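# Unfold a folding crate with four robot arms

## Task

Take the crate that lies folded flat on the floor and erect it so that each of its four walls stands upright and each of its four corner latches is engaged.

## Robot and tools

Robots: four identical i2rt Big YAM arms, named arm1, arm2, arm3 and arm4. Each has six revolute joints, a two-finger gripper and a wrist camera that rides on top of the hand. Reach is about 1.0 m from the joint-1 axis. Feet (base_link) in the scene frame: arm1 at (-0.344, +0.564, 0.400), arm2 at (-0.347, -0.575, 0.384), arm3 at (+0.320, +0.573, 0.372), arm4 at (+0.356, -0.566, 0.334). Each foot faces along its own +x. arm1 and arm3 face roughly toward -y, and arm2 and arm4 face roughly toward +y. There are two fixed room cameras, cam_high and cam_low.

Frame: one shared scene frame in metres. The origin is on the floor and +z is up. The hand point lies between the finger pads, about 1 cm behind the tips. The fingers point along the hand's +z and open along its y. Quaternions are written w,x,y,z.

Tool move: one action for several robots at once. Its optional keys are arm1 to arm4 and cameras, and any other key makes the call invalid. A robot you omit receives no new command. Each robot's entry can hold:
- joints: absolute targets by name. joint1_rad runs -2.879..2.879 and turns the arm about its foot, with positive counter-clockwise seen from above. joint2_rad runs 0..3.141 for the shoulder: 0 has the upper arm pointing back, and positive lifts it up and then forward. joint3_rad runs 0..3.019 for the elbow: 0 is folded, and positive opens it. joint4_rad runs -1.692..1.57 for hand pitch, with positive tilting the fingers up. joint5_rad runs -1.57..1.57 for sideways swing, with positive toward the arm's right. joint6_rad runs -2.094..2.094 for hand roll, with positive clockwise seen from behind. gripper_m runs 0..0.093 and is the fingertip gap in metres. Joint angles are in radians. Values outside a range are refused.
- target: a list of 7 numbers [x, y, z, qw, qx, qy, qz]. It is an absolute hand pose in the scene frame, in metres, and the hand follows a straight line to it from its current hand_target. When target is used, joints may contain only gripper_m.
- speed: the top speed of that line in m/s, from 0.002 to 0.5 (default 0.25). It is allowed only together with target. Turning is capped at twice this value in rad/s.
Every motion in an action starts at once. All hand paths end together, paced by the slowest, and each lasts 0.5 to 10 s. A path longer than that stops short. Paths do not steer around objects or other arms. Hands lag, stray, can overshoot speed (worst near full stretch) and often settle a centimetre or more off. Each joint has its own speed, so a joint move can sweep the hand along a wide arc. cameras is a list of camera names or ["all"]. A move with no action returns the full state, the images and the scene number.

Tool wait: seconds from 0 to 10, plus optional cameras. Nothing new is commanded during it.
Tool zoom_image: camera plus region [x0, y0, x1, y1] in pixels of that camera's newest image (672x504, origin at top left), at most 504 by 504.
Tool read_manual: returns only licence texts.
Tool finished_scene: scene (the current scene's number). It cannot be undone, so call it only once the crate stands with every wall up and every corner latched. The crate must stay that way with no robot holding it.

Result lines: "move" lists each robot sent a motion, as "done" or its worst status. joint_status and hand_status report how each motion ended. off_target means the joint stopped away from its goal and may still be pushing. time_out means the joint ran out of time. It keeps a nearby target and keeps pushing, and on_its_own lists what it does by itself, where "held at" is a target, not a reading. not_followed, "joint command not followed" and "pose unreachable" mean the self and inter-arm collision check held the command back, though a gripper command still runs. A robot shown under "as last shown" was not commanded this time, and its other lines repeat earlier values. hand_target is the pose the drives now aim at. Joint velocities are in rad/s (gripper in m/s), and "within noise" means the arm is still. Joint torques are in N m and include gravity, offsets and noise. Torques 3 and 4 wrap at ±28. If a move or wait is refused or stopped, later move, wait and finished_scene calls in the same reply are skipped.

Gripper: gripper_m reads near 0.000 to 0.003 when closed on nothing. When gripping firmly it may read up to 0.005 below the part's width, or 0.002 above it. Commanding about 0.005 below the reading at contact gives full force, about 50 to 64 N per pad. To release, command well above the reading.

Cautions: arms keep pushing on contact and do not stop by themselves. Keep arms from pressing on each other, since that can end the scene. Closing fingers on another arm's fingers also counts as such a press. Fingers, gripper housings and wrist cameras of different arms are not protected by the check. Avoid hard hits, slams, dropping the crate, or releasing it while it moves. Constant pushing, long stretches and held loads heat the motors. MOTOR HOT appears at 85 °C, and at 100 °C the arm goes limp for 30 s or more (OVER-TEMPERATURE FAULT, with keys reading limit_stop_at_motor_heat; resend the targets afterwards). To relieve a stuck push, send the joint its reported position. The scene keeps running while you think, and robots hold their last command. Smooth, economical motion is preferred.

Each tool is called after "Emit:" as name([rows], argument=value, ...), one row to a line, values as JSON.

## Session

Emit:
move()

Scene clock: 0.00 s.
Joint torques (N m): no reading
Motor temperatures (°C): arm1=[27 28 28 28 23 23 25] | arm2=[24 25 23 25 28 27 25] | arm3=[26 24 27 24 26 24 27] | arm4=[25 26 26 31 26 25 27]
Heat: arm1: hottest joint2_rad 28 °C; arm2: hottest joint5_rad 28 °C; arm3: hottest joint3_rad 27 °C; arm4: hottest joint4_rad 31 °C.
Joint velocities: within noise
arm1.joint_positions: joint1_rad=-0.585 joint2_rad=+0.467 joint3_rad=+1.640 joint4_rad=-1.554 joint5_rad=+0.191 joint6_rad=-0.040 gripper_m=+0.09396
arm1.joint_status: not commanded
arm1.hand: x=-0.4062 y=+0.4986 z=+1.0234 quat_wxyz=(-0.233, -0.706, -0.424, +0.517) (m; scene frame)
arm1.hand_target: x=-0.4048 y=+0.5020 z=+1.0297 quat_wxyz=(-0.238, -0.702, -0.420, +0.523) (m; scene frame)
arm1.hand_status: not commanded
arm2.joint_positions: joint1_rad=+0.742 joint2_rad=+0.378 joint3_rad=+1.702 joint4_rad=-1.262 joint5_rad=-0.142 joint6_rad=-0.320 gripper_m=+0.09396
arm2.joint_status: not commanded
arm2.hand: x=-0.3865 y=-0.5610 z=+1.1031 quat_wxyz=(-0.397, +0.664, -0.167, -0.611) (m; scene frame)
arm2.hand_target: x=-0.3859 y=-0.5619 z=+1.1085 quat_wxyz=(-0.399, +0.660, -0.165, -0.614) (m; scene frame)
arm2.hand_status: not commanded
arm3.joint_positions: joint1_rad=+0.368 joint2_rad=+0.508 joint3_rad=+1.375 joint4_rad=-1.360 joint5_rad=-0.070 joint6_rad=+0.635 gripper_m=+0.09396
arm3.joint_status: not commanded
arm3.hand: x=+0.3593 y=+0.3880 z=+0.9196 quat_wxyz=(-0.486, -0.725, -0.459, +0.167) (m; scene frame)
arm3.hand_target: x=+0.3588 y=+0.3913 z=+0.9281 quat_wxyz=(-0.494, -0.720, -0.456, +0.170) (m; scene frame)
arm3.hand_status: not commanded
arm4.joint_positions: joint1_rad=+0.790 joint2_rad=+0.548 joint3_rad=+1.366 joint4_rad=-1.267 joint5_rad=+0.241 joint6_rad=-0.097 gripper_m=+0.09396
arm4.joint_status: not commanded
arm4.hand: x=+0.1989 y=-0.4149 z=+0.8936 quat_wxyz=(-0.270, +0.802, -0.260, -0.465) (m; scene frame)
arm4.hand_target: x=+0.2019 y=-0.4169 z=+0.9028 quat_wxyz=(-0.272, +0.796, -0.260, -0.474) (m; scene frame)
arm4.hand_status: not commanded
pictures: arm1_cam_wrist, arm2_cam_wrist, arm3_cam_wrist, arm4_cam_wrist, cam_high, cam_low

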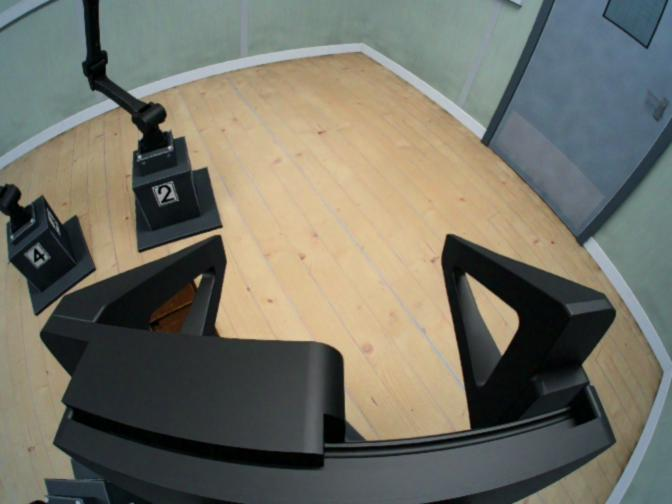

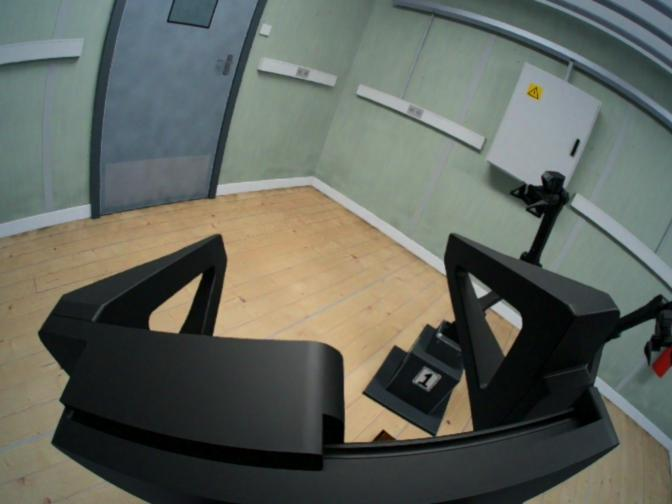

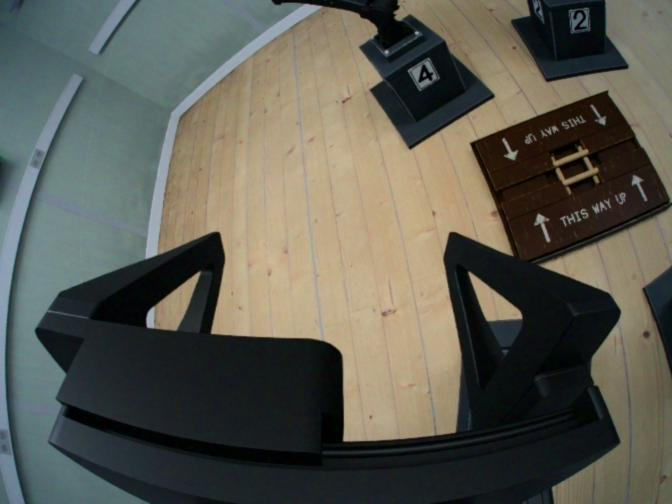

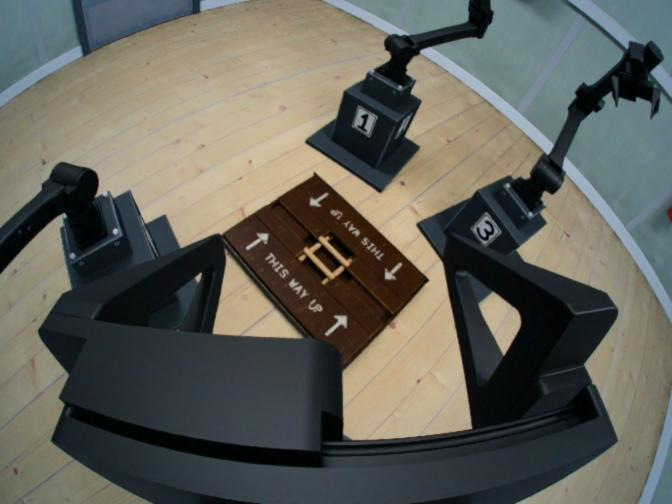

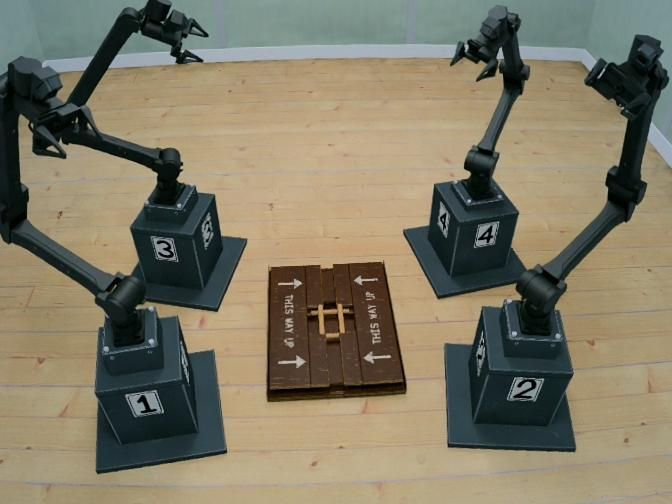

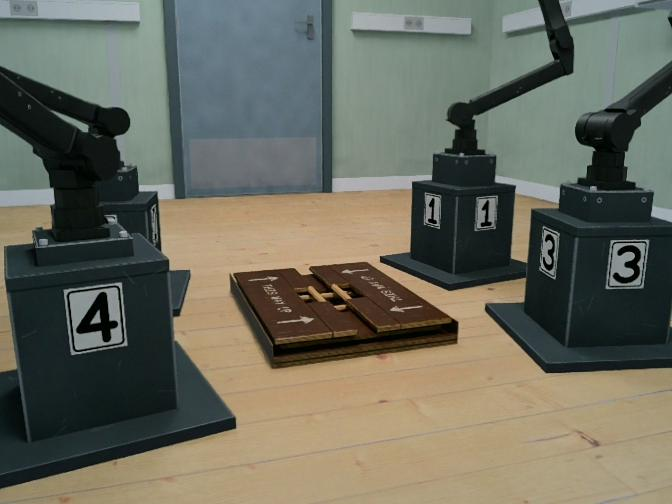

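Emit:
zoom_image(camera="cam_high", region=[240, 240, 440, 420])

Emit:
zoom_image(camera="cam_low", region=[220, 250, 470, 375])

Emit:
zoom_image(camera="arm4_cam_wrist", region=[210, 160, 440, 370])

Scaled by 2.520 from the camera's 672x504 image, which has a finer 960x720 frame.

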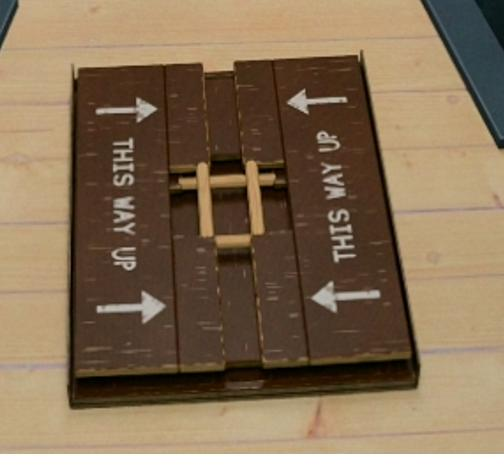

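Scaled by 2.016 from the camera's 672x504 image, which has a finer 960x720 frame.

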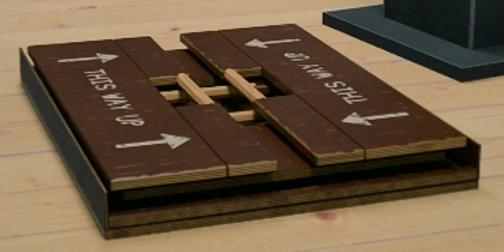

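Scaled by 2.191 from the camera's 672x504 image, which has a finer 960x720 frame.

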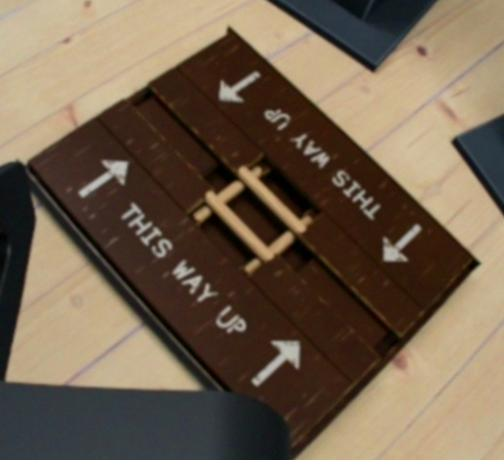

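Emit:
move(arm1={"target":[-0.1,0.12,0.55,0,0,1,0],"speed":0.3}, cameras=["arm1_cam_wrist","cam_high"])

Emit:
move(arm1={"target":[0.01,0.04,0.3,0,0,1,0],"speed":0.3}, cameras=["arm1_cam_wrist","cam_high","cam_low"])

Scene clock: 21.07 s.
Joint torques (N m): arm1=[0.5 -16.91 11.45 0.03 -0.03 -0.04] | arm2=[-0.03 9.41 3.95 1.78 0.03 0] | arm3=[-0.67 1.67 7.2 2.26 0.11 0] | arm4=[1.73 3.25 10.09 1.87 -0.04 0.11]
Motor temperatures (°C): arm1=[27 28 29 28 23 23 25] | arm2=[24 26 24 25 28 27 25] | arm3=[26 24 28 24 26 23 27] | arm4=[25 26 28 31 26 25 27]
Heat: arm1: hottest joint3_rad 29 °C; arm2: hottest joint5_rad 28 °C; arm3: hottest joint3_rad 28 °C; arm4: hottest joint4_rad 31 °C.
move: arm1 off_target
Joint velocities: within noise
arm1.joint_positions: joint1_rad=+0.312 joint2_rad=+1.697 joint3_rad=+1.378 joint4_rad=-1.304 joint5_rad=+0.000 joint6_rad=-1.055 gripper_m=+0.09398
arm1.joint_status: not commanded
arm1.hand: x=-0.1121 y=+0.1371 z=+0.5312 quat_wxyz=(+0.016, -0.010, -1.000, -0.020) (m; scene frame)
arm1.hand_target: x=-0.1013 y=+0.1232 z=+0.5475 quat_wxyz=(+0.005, +0.000, -1.000, -0.003) (m; scene frame)
arm1.hand_status: off_target (0.028 m and 3.1 deg from the pose sent, 0.679 m and 129.8 deg at the start; pose on its path clipped on 18 of 144 steps)
arm2, arm3, arm4: as last shown
pictures: arm1_cam_wrist, cam_high

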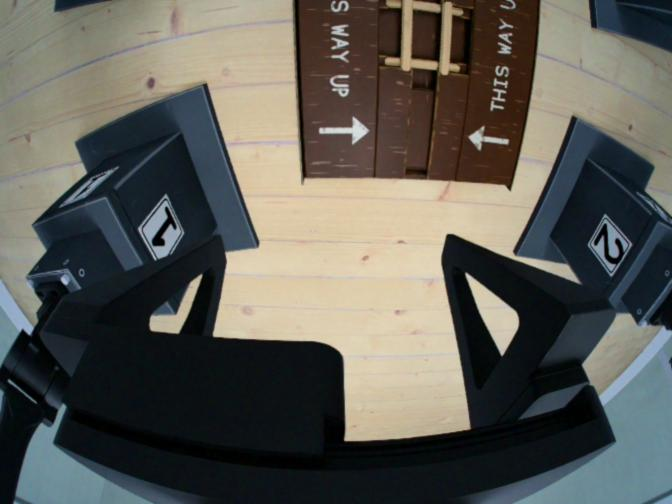

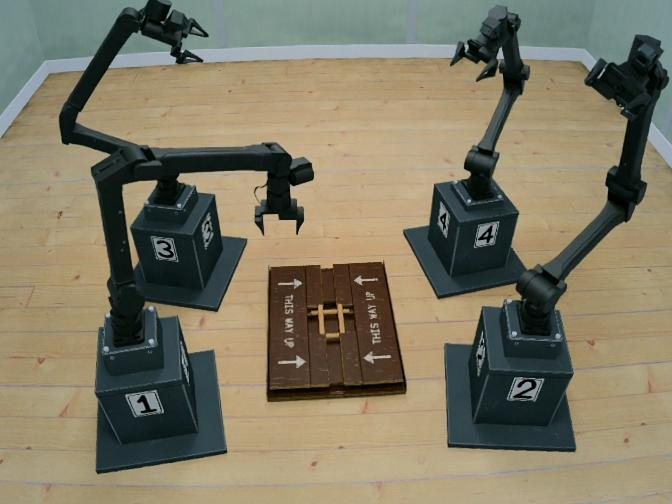

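Scene clock: 23.07 s.
Joint torques (N m): arm1=[0.09 -23.77 9.63 0.51 0.01 0.22] | arm2=[-0.03 9.47 3.96 1.78 0.03 0] | arm3=[-0.56 1.85 7.25 2.24 0.11 0] | arm4=[1.73 3.31 10.07 1.87 -0.04 0.11]
Motor temperatures (°C): arm1=[27 28 29 28 23 23 25] | arm2=[24 26 24 25 28 27 25] | arm3=[26 24 28 24 26 23 27] | arm4=[25 26 29 31 26 25 27]
Heat: arm1: hottest joint3_rad 29 °C; arm2: hottest joint5_rad 28 °C; arm3: hottest joint3_rad 28 °C; arm4: hottest joint4_rad 31 °C.
move: arm1 off_target
Joint velocities: within noise
arm1.joint_positions: joint1_rad=+0.402 joint2_rad=+2.278 joint3_rad=+1.609 joint4_rad=-0.942 joint5_rad=-0.006 joint6_rad=-0.994 gripper_m=+0.09398
arm1.joint_status: not commanded
arm1.hand: x=-0.0069 y=+0.0568 z=+0.2904 quat_wxyz=(+0.012, +0.005, -1.000, -0.016) (m; scene frame)
arm1.hand_target: x=+0.0088 y=+0.0430 z=+0.2993 quat_wxyz=(+0.000, +0.002, -1.000, +0.001) (m; scene frame)
arm1.hand_status: off_target (0.026 m and 2.3 deg from the pose sent, 0.279 m and 3.1 deg at the start)
arm2, arm3, arm4: as last shown
pictures: arm1_cam_wrist, cam_high, cam_low

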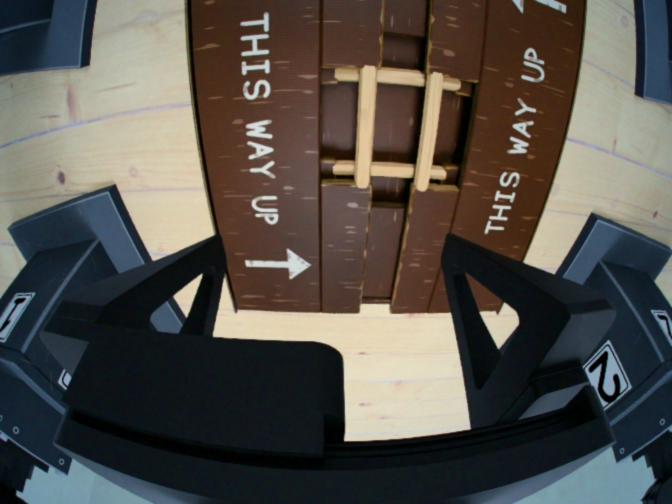

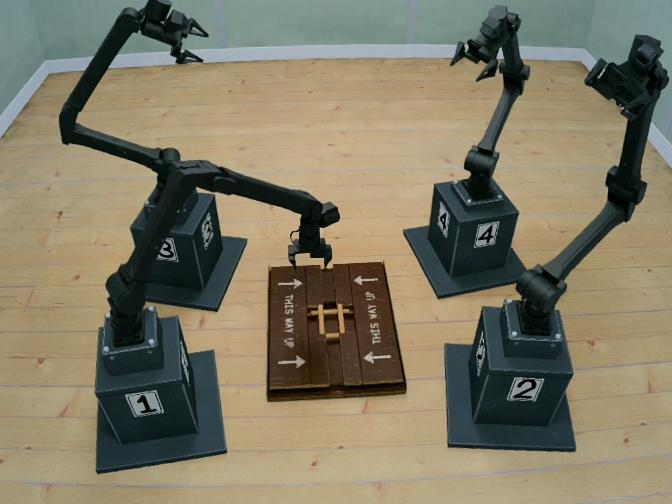

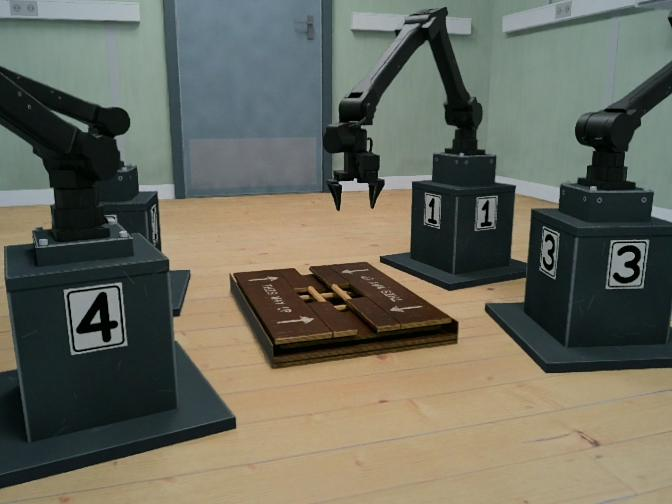

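Emit:
move(arm1={"target":[0.022,0.014,0.16,0,0,1,0],"speed":0.2,"joints":{"gripper_m":0.055}}, cameras=["arm1_cam_wrist","cam_high","cam_low"])

Scene clock: 31.60 s.
Joint torques (N m): arm1=[0.03 -25.7 8.61 0.62 0.01 0.2] | arm2=[-0.09 9.41 3.97 1.8 0.03 0] | arm3=[-0.5 1.61 7.16 2.33 0.11 0.01] | arm4=[1.73 3.31 10.07 1.87 -0.04 0.11]
Motor temperatures (°C): arm1=[27 28 30 28 23 23 25] | arm2=[24 26 24 25 28 26 25] | arm3=[26 24 28 24 26 23 27] | arm4=[25 26 29 31 26 25 27]
Heat: arm1: hottest joint3_rad 30 °C; arm2: hottest joint5_rad 28 °C; arm3: hottest joint3_rad 28 °C; arm4: hottest joint4_rad 31 °C.
move: arm1 off_target
Joint velocities: within noise
arm1.joint_positions: joint1_rad=+0.402 joint2_rad=+2.585 joint3_rad=+1.801 joint4_rad=-0.821 joint5_rad=-0.006 joint6_rad=-0.991 gripper_m=+0.05506
arm1.joint_status: all done
arm1.hand: x=+0.0101 y=+0.0294 z=+0.1562 quat_wxyz=(+0.010, +0.003, -1.000, -0.013) (m; scene frame)
arm1.hand_target: x=+0.0214 y=+0.0151 z=+0.1606 quat_wxyz=(+0.000, -0.002, -1.000, +0.001) (m; scene frame)
arm1.hand_status: off_target (0.020 m and 1.9 deg from the pose sent, 0.140 m and 2.3 deg at the start)
arm2, arm3, arm4: as last shown
pictures: arm1_cam_wrist, cam_high, cam_low

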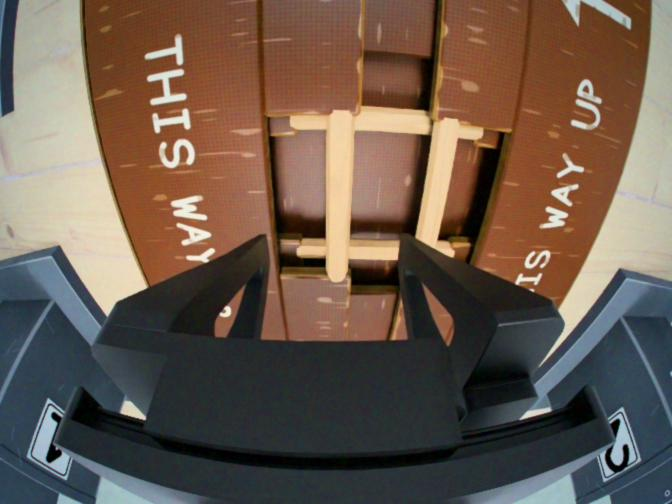

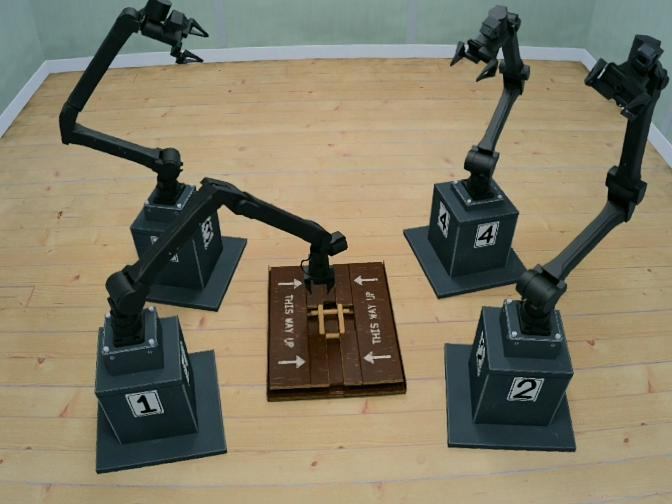

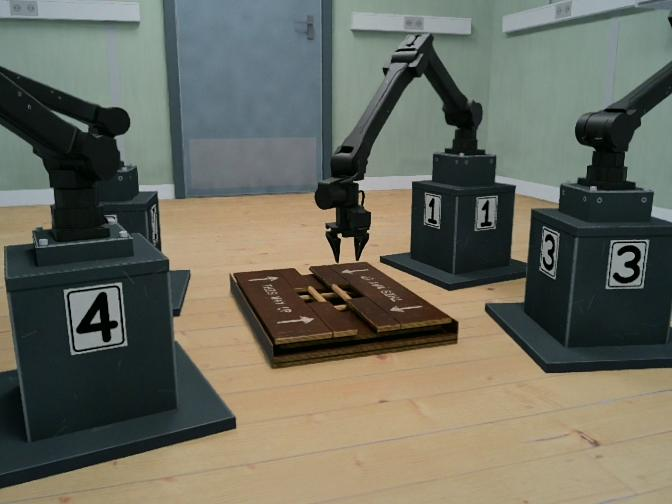

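Emit:
move(arm1={"target":[0.020,0.013,0.10,0,0,1,0],"speed":0.1}, cameras=["arm1_cam_wrist","cam_high","cam_low"])

Emit:
zoom_image(camera="cam_low", region=[220, 220, 470, 375])

Scene clock: 35.33 s.
Joint torques (N m): arm1=[-0.38 -26.17 8.25 0.85 -0.05 0.11] | arm2=[-0.03 9.47 3.96 1.8 0.03 0] | arm3=[-0.21 1.49 7.28 2.35 0.11 0.06] | arm4=[1.73 3.31 10.07 1.85 -0.04 0.11]
Motor temperatures (°C): arm1=[27 29 30 28 23 23 25] | arm2=[24 26 24 25 28 26 25] | arm3=[26 24 28 24 26 23 27] | arm4=[25 26 29 31 26 25 27]
Heat: arm1: hottest joint3_rad 30 °C; arm2: hottest joint5_rad 28 °C; arm3: hottest joint3_rad 28 °C; arm4: hottest joint4_rad 31 °C.
move: arm1 off_target
Joint velocities: within noise
arm1.joint_positions: joint1_rad=+0.402 joint2_rad=+2.709 joint3_rad=+1.873 joint4_rad=-0.775 joint5_rad=-0.007 joint6_rad=-0.991 gripper_m=+0.05506
arm1.joint_status: not commanded
arm1.hand: x=+0.0094 y=+0.0301 z=+0.0972 quat_wxyz=(+0.011, +0.003, -1.000, -0.016) (m; scene frame)
arm1.hand_target: x=+0.0194 y=+0.0144 z=+0.1004 quat_wxyz=(+0.000, +0.000, -1.000, -0.001) (m; scene frame)
arm1.hand_status: off_target (0.020 m and 2.2 deg from the pose sent, 0.059 m and 1.9 deg at the start)
arm2, arm3, arm4: as last shown
pictures: arm1_cam_wrist, cam_high, cam_low

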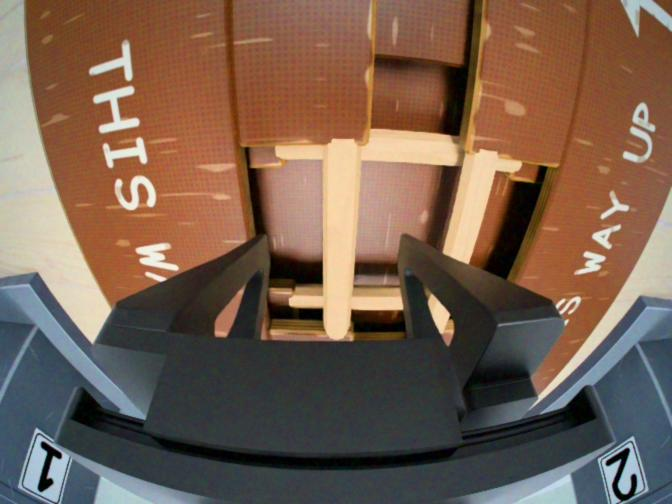

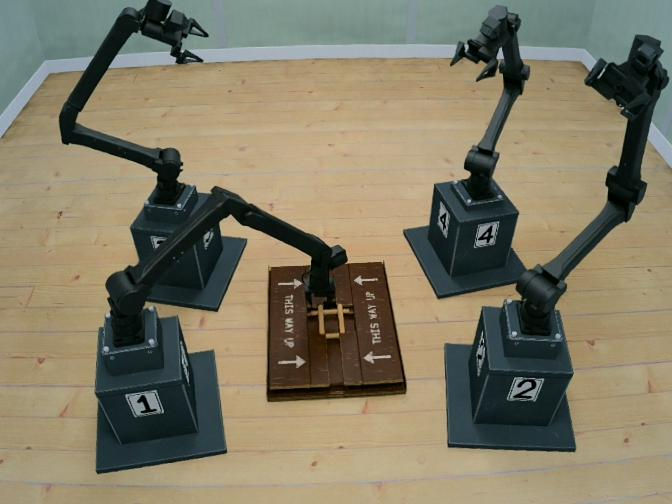

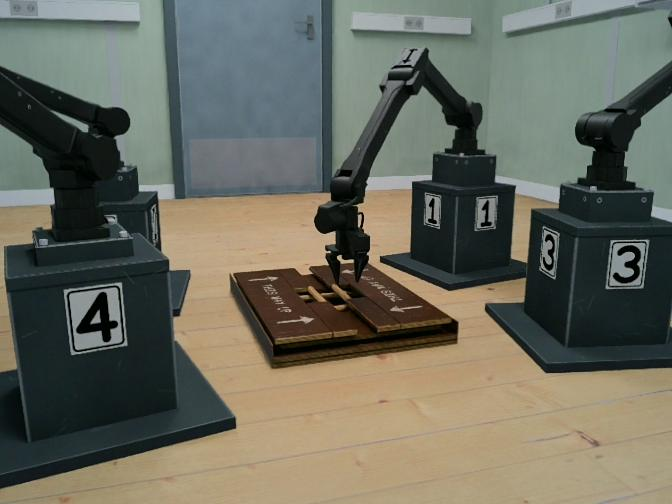

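Scaled by 2.016 from the camera's 672x504 image, which has a finer 960x720 frame.

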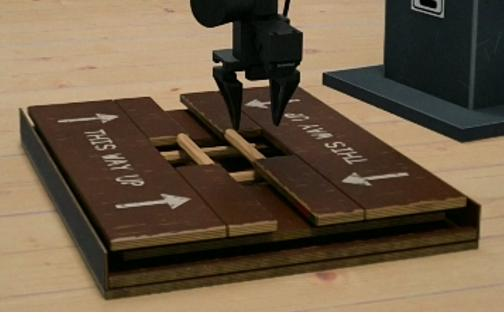

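Emit:
move(arm1={"target":[0.020,0.012,0.078,0,0,1,0],"speed":0.05}, cameras=["arm1_cam_wrist","cam_low"])

Emit:
zoom_image(camera="cam_low", region=[280, 220, 420, 325])

Scene clock: 37.90 s.
Joint torques (N m): arm1=[-0.56 -25.11 8.43 0.9 0.01 0.13] | arm2=[-0.03 9.47 3.96 1.78 0.02 0] | arm3=[-0.85 1.49 7.24 2.35 0.16 0.01] | arm4=[1.73 3.31 10.09 1.87 -0.04 0.11]
Motor temperatures (°C): arm1=[27 29 30 28 23 23 25] | arm2=[24 26 24 25 28 26 25] | arm3=[26 24 28 24 26 23 27] | arm4=[25 26 29 31 26 25 27]
Heat: arm1: hottest joint3_rad 30 °C; arm2: hottest joint5_rad 28 °C; arm3: hottest joint3_rad 28 °C; arm4: hottest joint4_rad 31 °C.
move: arm1 off_target
Joint velocities: within noise
arm1.joint_positions: joint1_rad=+0.402 joint2_rad=+2.757 joint3_rad=+1.913 joint4_rad=-0.762 joint5_rad=-0.007 joint6_rad=-0.991 gripper_m=+0.05506
arm1.joint_status: not commanded
arm1.hand: x=+0.0110 y=+0.0274 z=+0.0774 quat_wxyz=(+0.010, +0.003, -1.000, -0.014) (m; scene frame)
arm1.hand_target: x=+0.0196 y=+0.0129 z=+0.0781 quat_wxyz=(+0.000, +0.000, -1.000, +0.000) (m; scene frame)
arm1.hand_status: off_target (0.018 m and 2.0 deg from the pose sent, 0.028 m and 2.2 deg at the start)
arm2, arm3, arm4: as last shown
pictures: arm1_cam_wrist, cam_low

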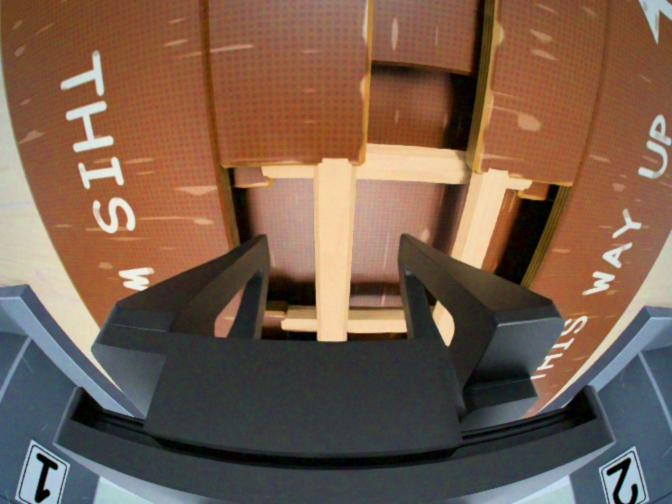

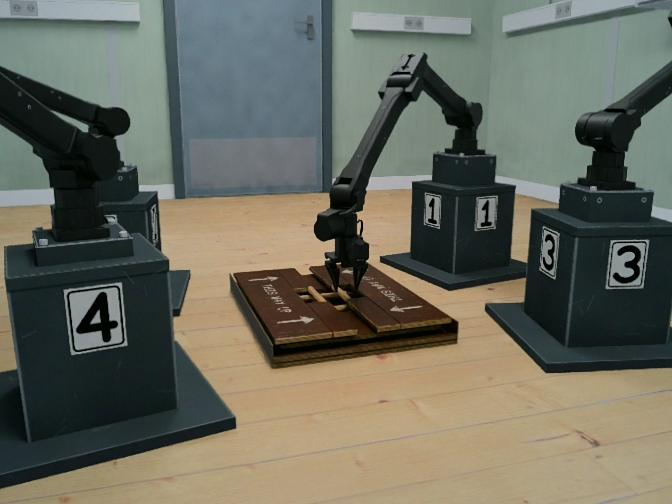

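Scaled by 3.600 from the camera's 672x504 image, which has a finer 960x720 frame.

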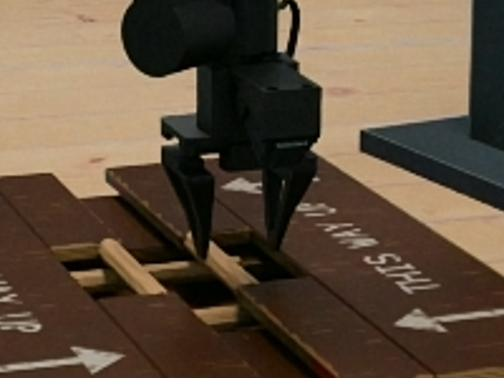

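Emit:
move(arm1={"target":[0.020,0.012,0.068,0,0,1,0],"speed":0.05})

Emit:
move(arm1={"joints":{"gripper_m":0.012}}, cameras=["arm1_cam_wrist","cam_low"])

Emit:
zoom_image(camera="cam_low", region=[280, 220, 420, 325])

Scene clock: 40.53 s.
Joint torques (N m): arm1=[0.44 -25.35 8.55 0.77 0.02 0.11] | arm2=[-0.09 9.47 3.96 1.78 0.02 -0.01] | arm3=[-0.56 1.79 7.27 2.19 0.11 0] | arm4=[1.73 3.31 10.07 1.87 -0.04 0.11]
Motor temperatures (°C): arm1=[27 30 30 28 23 23 25] | arm2=[24 26 24 25 28 26 25] | arm3=[26 24 28 24 26 23 27] | arm4=[25 26 30 31 26 25 27]
Heat: arm1: hottest joint2_rad 30 °C; arm2: hottest joint5_rad 28 °C; arm3: hottest joint3_rad 28 °C; arm4: hottest joint4_rad 31 °C.
move: arm1 off_target
Joint velocities: within noise
arm1.joint_positions: joint1_rad=+0.402 joint2_rad=+2.775 joint3_rad=+1.928 joint4_rad=-0.758 joint5_rad=-0.007 joint6_rad=-0.991 gripper_m=+0.05506
arm1.joint_status: not commanded
arm1.hand: x=+0.0115 y=+0.0266 z=+0.0696 quat_wxyz=(+0.009, +0.003, -1.000, -0.013) (m; scene frame)
arm1.hand_target: x=+0.0197 y=+0.0126 z=+0.0686 quat_wxyz=(+0.000, +0.000, -1.000, +0.000) (m; scene frame)
arm1.hand_status: off_target (0.017 m and 1.9 deg from the pose sent, 0.020 m and 2.0 deg at the start)
arm2, arm3, arm4: as last shown
pictures: none

Scene clock: 41.23 s.
Joint torques (N m): arm1=[-0.32 -25.23 8.47 0.92 -0.01 0.13] | arm2=[-0.09 9.35 3.95 1.8 0.03 0] | arm3=[-0.73 1.67 7.2 2.29 0.16 -0.03] | arm4=[1.73 3.25 10.09 1.87 -0.03 0.11]
Motor temperatures (°C): arm1=[27 30 30 28 23 23 25] | arm2=[24 26 24 25 28 26 25] | arm3=[26 24 28 24 26 23 27] | arm4=[25 26 30 31 26 25 27]
Heat: arm1: hottest joint2_rad 30 °C; arm2: hottest joint5_rad 28 °C; arm3: hottest joint3_rad 28 °C; arm4: hottest joint4_rad 31 °C.
move: arm1 done
Joint velocities: within noise
arm1.joint_positions: joint1_rad=+0.402 joint2_rad=+2.775 joint3_rad=+1.928 joint4_rad=-0.758 joint5_rad=-0.007 joint6_rad=-0.991 gripper_m=+0.01213
arm1.joint_status: all done
arm1.hand: x=+0.0115 y=+0.0266 z=+0.0696 quat_wxyz=(+0.009, +0.003, -1.000, -0.013) (m; scene frame)
arm1.hand_target: x=+0.0197 y=+0.0126 z=+0.0686 quat_wxyz=(+0.000, +0.000, -1.000, +0.000) (m; scene frame)
arm1.hand_status: not commanded
arm2, arm3, arm4: as last shown
pictures: arm1_cam_wrist, cam_low

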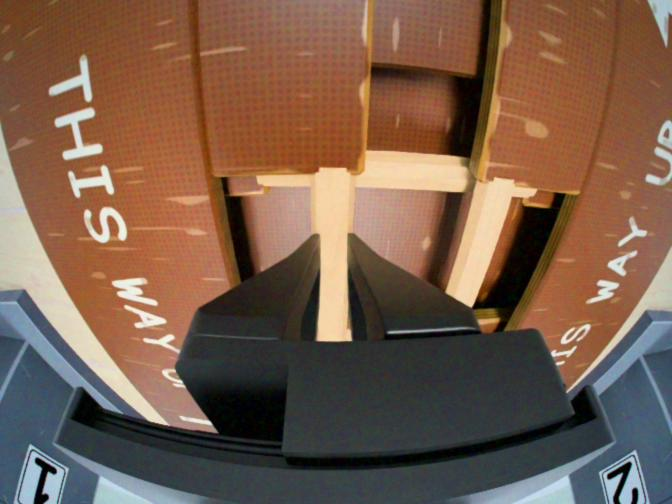

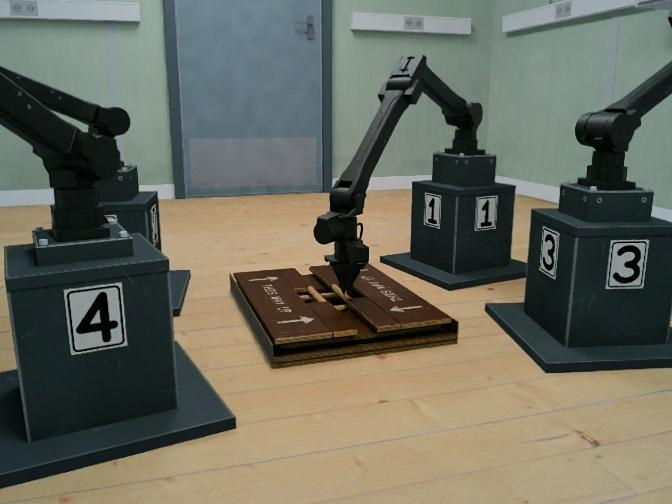

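Scaled by 3.600 from the camera's 672x504 image, which has a finer 960x720 frame.

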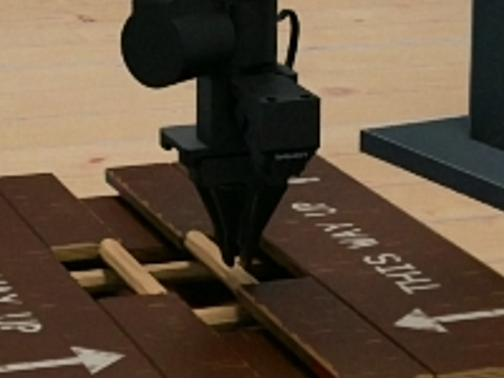

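Emit:
move(arm1={"joints":{"gripper_m":0.004}}, cameras=["arm1_cam_wrist"])

Scene clock: 42.40 s.
Joint torques (N m): arm1=[-0.56 -25.35 8.54 0.99 0.03 0.12] | arm2=[-0.03 9.41 3.97 1.8 0.03 0] | arm3=[-0.73 1.73 7.3 2.36 0.14 0.01] | arm4=[1.73 3.25 10.09 1.87 -0.04 0.11]
Motor temperatures (°C): arm1=[27 30 30 28 23 23 25] | arm2=[24 26 24 25 28 26 25] | arm3=[26 24 28 24 26 23 27] | arm4=[25 26 30 31 26 25 27]
Heat: arm1: hottest joint2_rad 30 °C; arm2: hottest joint5_rad 28 °C; arm3: hottest joint3_rad 28 °C; arm4: hottest joint4_rad 31 °C.
move: arm1 done
Joint velocities: within noise
arm1.joint_positions: joint1_rad=+0.402 joint2_rad=+2.775 joint3_rad=+1.928 joint4_rad=-0.758 joint5_rad=-0.007 joint6_rad=-0.991 gripper_m=+0.00416
arm1.joint_status: all done
arm1.hand: x=+0.0115 y=+0.0266 z=+0.0696 quat_wxyz=(+0.009, +0.003, -1.000, -0.013) (m; scene frame)
arm1.hand_target: x=+0.0197 y=+0.0126 z=+0.0686 quat_wxyz=(+0.000, +0.000, -1.000, +0.000) (m; scene frame)
arm1.hand_status: not commanded
arm2.joint_positions: joint1_rad=+0.742 joint2_rad=+0.378 joint3_rad=+1.702 joint4_rad=-1.262 joint5_rad=-0.142 joint6_rad=-0.320 gripper_m=+0.09396
arm2.joint_status: not commanded
arm2.hand: x=-0.3865 y=-0.5610 z=+1.1031 quat_wxyz=(-0.397, +0.664, -0.167, -0.611) (m; scene frame)
arm2.hand_target: x=-0.3859 y=-0.5619 z=+1.1085 quat_wxyz=(-0.399, +0.660, -0.165, -0.614) (m; scene frame)
arm2.hand_status: not commanded
arm3.joint_positions: joint1_rad=+0.368 joint2_rad=+0.508 joint3_rad=+1.375 joint4_rad=-1.360 joint5_rad=-0.070 joint6_rad=+0.635 gripper_m=+0.09396
arm3.joint_status: not commanded
arm3.hand: x=+0.3593 y=+0.3880 z=+0.9196 quat_wxyz=(-0.486, -0.725, -0.459, +0.167) (m; scene frame)
arm3.hand_target: x=+0.3588 y=+0.3913 z=+0.9281 quat_wxyz=(-0.494, -0.720, -0.456, +0.170) (m; scene frame)
arm3.hand_status: not commanded
arm4.joint_positions: joint1_rad=+0.790 joint2_rad=+0.548 joint3_rad=+1.366 joint4_rad=-1.267 joint5_rad=+0.241 joint6_rad=-0.097 gripper_m=+0.09396
arm4.joint_status: not commanded
arm4.hand: x=+0.1989 y=-0.4149 z=+0.8936 quat_wxyz=(-0.270, +0.802, -0.260, -0.465) (m; scene frame)
arm4.hand_target: x=+0.2019 y=-0.4169 z=+0.9028 quat_wxyz=(-0.272, +0.796, -0.260, -0.474) (m; scene frame)
arm4.hand_status: not commanded
pictures: arm1_cam_wrist

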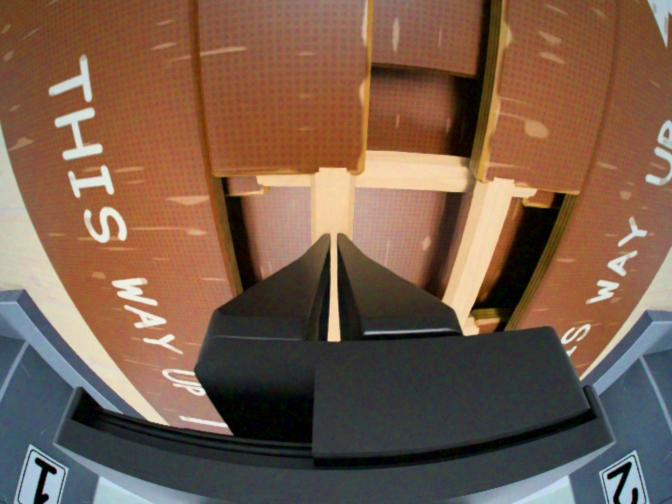

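Emit:
move(arm1={"joints":{"gripper_m":0.05}})

Emit:
move(arm1={"target":[0.020,0.012,0.042,0,0,1,0],"speed":0.05}, cameras=["arm1_cam_wrist","cam_low"])

Emit:
zoom_image(camera="cam_low", region=[280, 220, 420, 325])

Scene clock: 44.10 s.
Joint torques (N m): arm1=[-0.15 -25.47 8.58 0.79 -0.01 0.13] | arm2=[-0.09 9.41 3.96 1.81 0.03 0] | arm3=[-0.62 1.44 7.3 2.36 0.11 0] | arm4=[1.73 3.31 10.09 1.85 -0.04 0.11]
Motor temperatures (°C): arm1=[27 30 30 28 23 23 25] | arm2=[24 26 24 25 28 26 25] | arm3=[26 24 29 24 26 23 27] | arm4=[25 26 30 31 26 25 27]
Heat: arm1: hottest joint2_rad 30 °C; arm2: hottest joint5_rad 28 °C; arm3: hottest joint3_rad 29 °C; arm4: hottest joint4_rad 31 °C.
move: arm1 done
Joint velocities: within noise
arm1.joint_positions: joint1_rad=+0.402 joint2_rad=+2.775 joint3_rad=+1.928 joint4_rad=-0.758 joint5_rad=-0.007 joint6_rad=-0.991 gripper_m=+0.04986
arm1.joint_status: all done
arm1.hand: x=+0.0115 y=+0.0266 z=+0.0696 quat_wxyz=(+0.009, +0.003, -1.000, -0.013) (m; scene frame)
arm1.hand_target: x=+0.0197 y=+0.0126 z=+0.0686 quat_wxyz=(+0.000, +0.000, -1.000, +0.000) (m; scene frame)
arm1.hand_status: not commanded
arm2, arm3, arm4: as last shown
pictures: none

Scene clock: 45.57 s.
Joint torques (N m): arm1=[-0.73 -25.52 8.14 0.94 0.02 0.13] | arm2=[-0.03 9.41 3.96 1.78 0.02 0] | arm3=[-0.44 1.49 7.23 2.39 0.12 0.02] | arm4=[1.73 3.25 10.06 1.87 -0.04 0.11]
Motor temperatures (°C): arm1=[27 30 30 28 23 23 25] | arm2=[24 26 24 25 28 26 25] | arm3=[26 24 29 24 26 23 27] | arm4=[25 26 30 31 26 25 27]
Heat: arm1: hottest joint2_rad 30 °C; arm2: hottest joint5_rad 28 °C; arm3: hottest joint3_rad 29 °C; arm4: hottest joint4_rad 31 °C.
move: arm1 off_target
Joint velocities: within noise
arm1.joint_positions: joint1_rad=+0.402 joint2_rad=+2.838 joint3_rad=+1.979 joint4_rad=-0.744 joint5_rad=-0.007 joint6_rad=-0.991 gripper_m=+0.04994
arm1.joint_status: not commanded
arm1.hand: x=+0.0117 y=+0.0259 z=+0.0426 quat_wxyz=(+0.009, +0.003, -1.000, -0.013) (m; scene frame)
arm1.hand_target: x=+0.0199 y=+0.0123 z=+0.0428 quat_wxyz=(-0.001, +0.000, -1.000, +0.001) (m; scene frame)
arm1.hand_status: off_target (0.016 m and 1.8 deg from the pose sent, 0.032 m and 1.9 deg at the start)
arm2, arm3, arm4: as last shown
pictures: arm1_cam_wrist, cam_low

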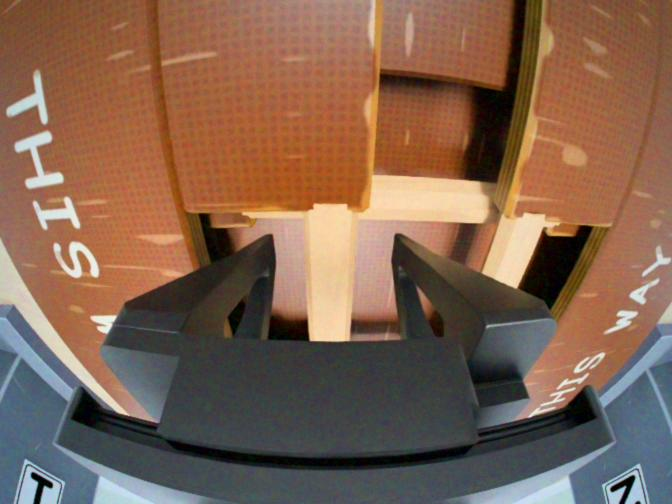

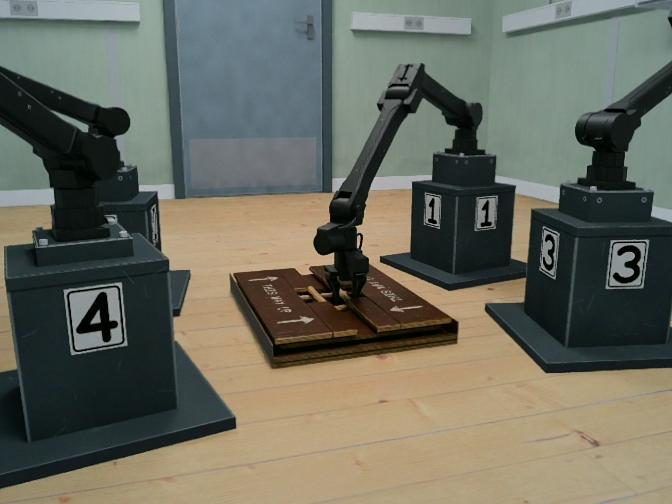

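Scaled by 3.600 from the camera's 672x504 image, which has a finer 960x720 frame.

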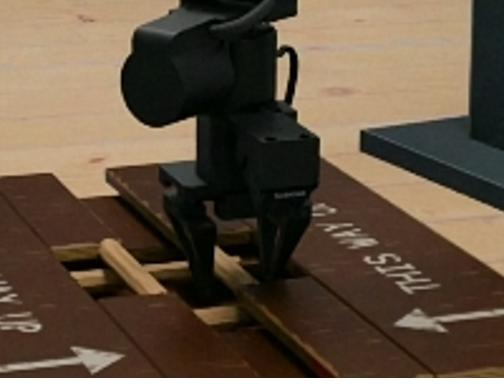

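Now well below the bar's top. Close.

Emit:
move(arm1={"joints":{"gripper_m":0.012}}, cameras=["arm1_cam_wrist"])

Scene clock: 46.70 s.
Joint torques (N m): arm1=[-0.5 -26.11 8.29 0.95 0.06 0.09] | arm2=[-0.09 9.41 3.96 1.78 0.03 0] | arm3=[-0.26 1.67 7.24 2.36 0.12 0.02] | arm4=[1.73 3.31 10.07 1.85 -0.04 0.11]
Motor temperatures (°C): arm1=[27 30 30 28 23 23 25] | arm2=[24 26 24 25 28 26 25] | arm3=[26 24 29 24 26 23 27] | arm4=[25 26 30 31 26 25 27]
Heat: arm1: hottest joint2_rad 30 °C; arm2: hottest joint5_rad 28 °C; arm3: hottest joint3_rad 29 °C; arm4: hottest joint4_rad 31 °C.
move: arm1 off_target
Joint velocities: within noise
arm1.joint_positions: joint1_rad=+0.402 joint2_rad=+2.838 joint3_rad=+1.979 joint4_rad=-0.747 joint5_rad=-0.012 joint6_rad=-0.985 gripper_m=+0.01763
arm1.joint_status: gripper_m off_target (ended at +0.01766, target +0.01200)
arm1.hand: x=+0.0119 y=+0.0270 z=+0.0427 quat_wxyz=(+0.008, +0.000, -1.000, -0.015) (m; scene frame)
arm1.hand_target: x=+0.0204 y=+0.0128 z=+0.0428 quat_wxyz=(-0.002, -0.001, -1.000, -0.001) (m; scene frame)
arm1.hand_status: not commanded
arm2, arm3, arm4: as last shown
pictures: arm1_cam_wrist

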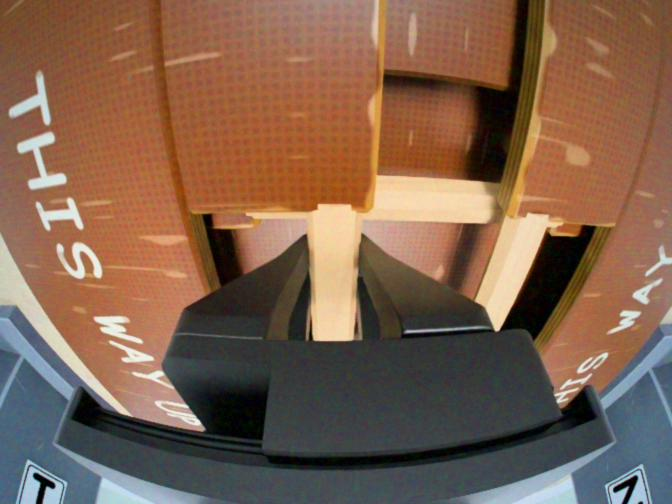

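Emit:
move(arm1={"target":[0.020,0.020,0.105,0,0,0.9945,-0.105],"speed":0.12}, cameras=["arm1_cam_wrist","cam_low"])

Scene clock: 61.20 s.
Joint torques (N m): arm1=[0.32 -29.22 4.31 0.95 0.35 0.09] | arm2=[-0.09 9.47 3.96 1.78 0.02 0] | arm3=[-0.73 1.73 7.15 2.37 0.11 -0.01] | arm4=[1.67 3.25 10.07 1.87 -0.04 0.11]
Motor temperatures (°C): arm1=[27 30 31 28 23 23 25] | arm2=[24 26 24 25 28 26 25] | arm3=[26 24 29 24 26 23 27] | arm4=[25 26 30 31 26 25 27]
Heat: arm1: hottest joint3_rad 31 °C; arm2: hottest joint5_rad 28 °C; arm3: hottest joint3_rad 29 °C; arm4: hottest joint4_rad 31 °C.
move: arm1 off_target
Joint velocities: within noise
arm1.joint_positions: joint1_rad=+0.433 joint2_rad=+2.677 joint3_rad=+1.710 joint4_rad=-0.463 joint5_rad=+0.105 joint6_rad=-0.959 gripper_m=+0.01762
arm1.joint_status: not commanded
arm1.hand: x=+0.0109 y=+0.0281 z=+0.0814 quat_wxyz=(+0.005, -0.001, -0.996, +0.090) (m; scene frame)
arm1.hand_target: x=+0.0203 y=+0.0195 z=+0.1035 quat_wxyz=(-0.002, +0.000, -0.995, +0.104) (m; scene frame)
arm1.hand_status: off_target (0.027 m and 1.8 deg from the pose sent, 0.063 m and 13.8 deg at the start)
arm2, arm3, arm4: as last shown
pictures: arm1_cam_wrist, cam_low

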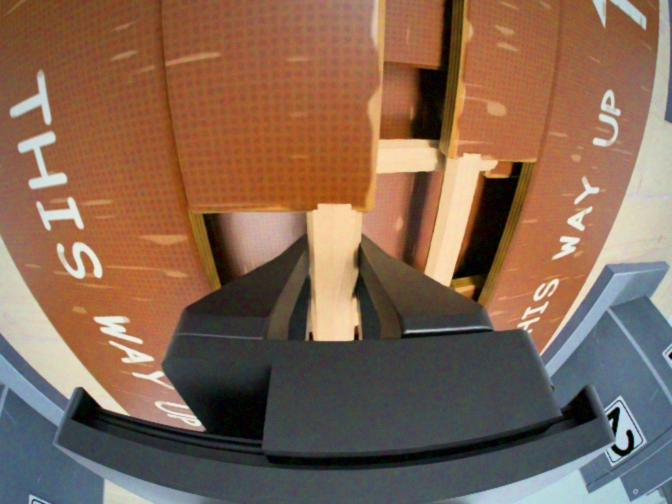

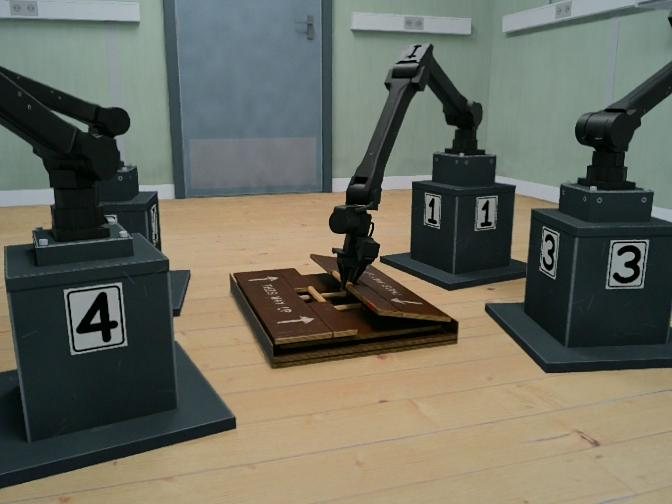

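Emit:
move(arm1={"target":[0.020,0.042,0.166,0,0,0.976,-0.216],"speed":0.12}, cameras=["arm1_cam_wrist","cam_low"])

Scene clock: 63.70 s.
Joint torques (N m): arm1=[0.21 -28.63 3.45 0.87 0.43 0.13] | arm2=[-0.09 9.41 3.96 1.8 0.03 0] | arm3=[-0.62 2.14 7.19 2.35 0.11 0] | arm4=[1.73 3.25 10.07 1.87 -0.04 0.11]
Motor temperatures (°C): arm1=[27 31 31 28 23 23 25] | arm2=[24 26 24 25 28 26 25] | arm3=[26 24 29 24 26 23 27] | arm4=[25 26 30 31 26 25 27]
Heat: arm1: hottest joint2_rad 31 °C; arm2: hottest joint5_rad 28 °C; arm3: hottest joint3_rad 29 °C; arm4: hottest joint4_rad 31 °C.
move: arm1 off_target
Joint velocities: within noise
arm1.joint_positions: joint1_rad=+0.490 joint2_rad=+2.499 joint3_rad=+1.431 joint4_rad=-0.186 joint5_rad=+0.257 joint6_rad=-0.936 gripper_m=+0.01762
arm1.joint_status: not commanded
arm1.hand: x=+0.0101 y=+0.0466 z=+0.1389 quat_wxyz=(+0.008, +0.000, -0.979, +0.204) (m; scene frame)
arm1.hand_target: x=+0.0199 y=+0.0412 z=+0.1650 quat_wxyz=(+0.000, +0.001, -0.976, +0.216) (m; scene frame)
arm1.hand_status: off_target (0.029 m and 1.7 deg from the pose sent, 0.086 m and 14.6 deg at the start)
arm2, arm3, arm4: as last shown
pictures: arm1_cam_wrist, cam_low

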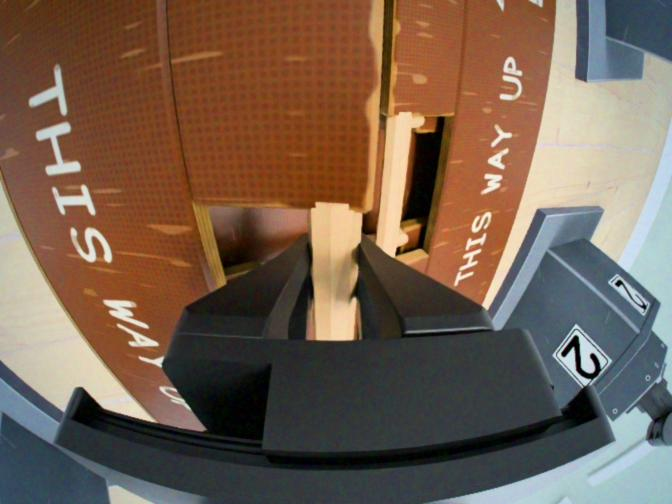

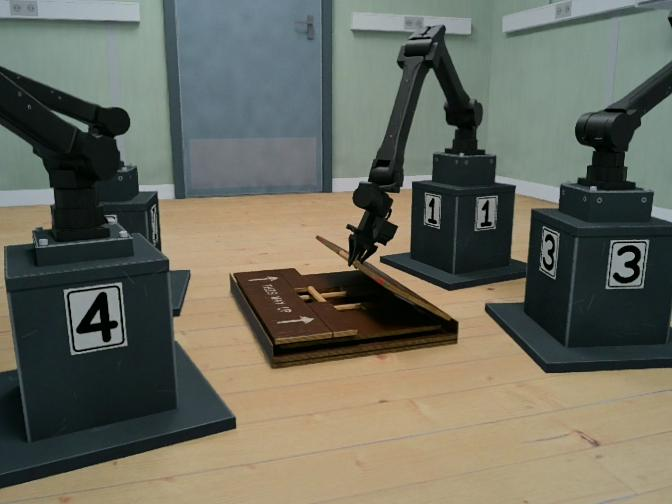

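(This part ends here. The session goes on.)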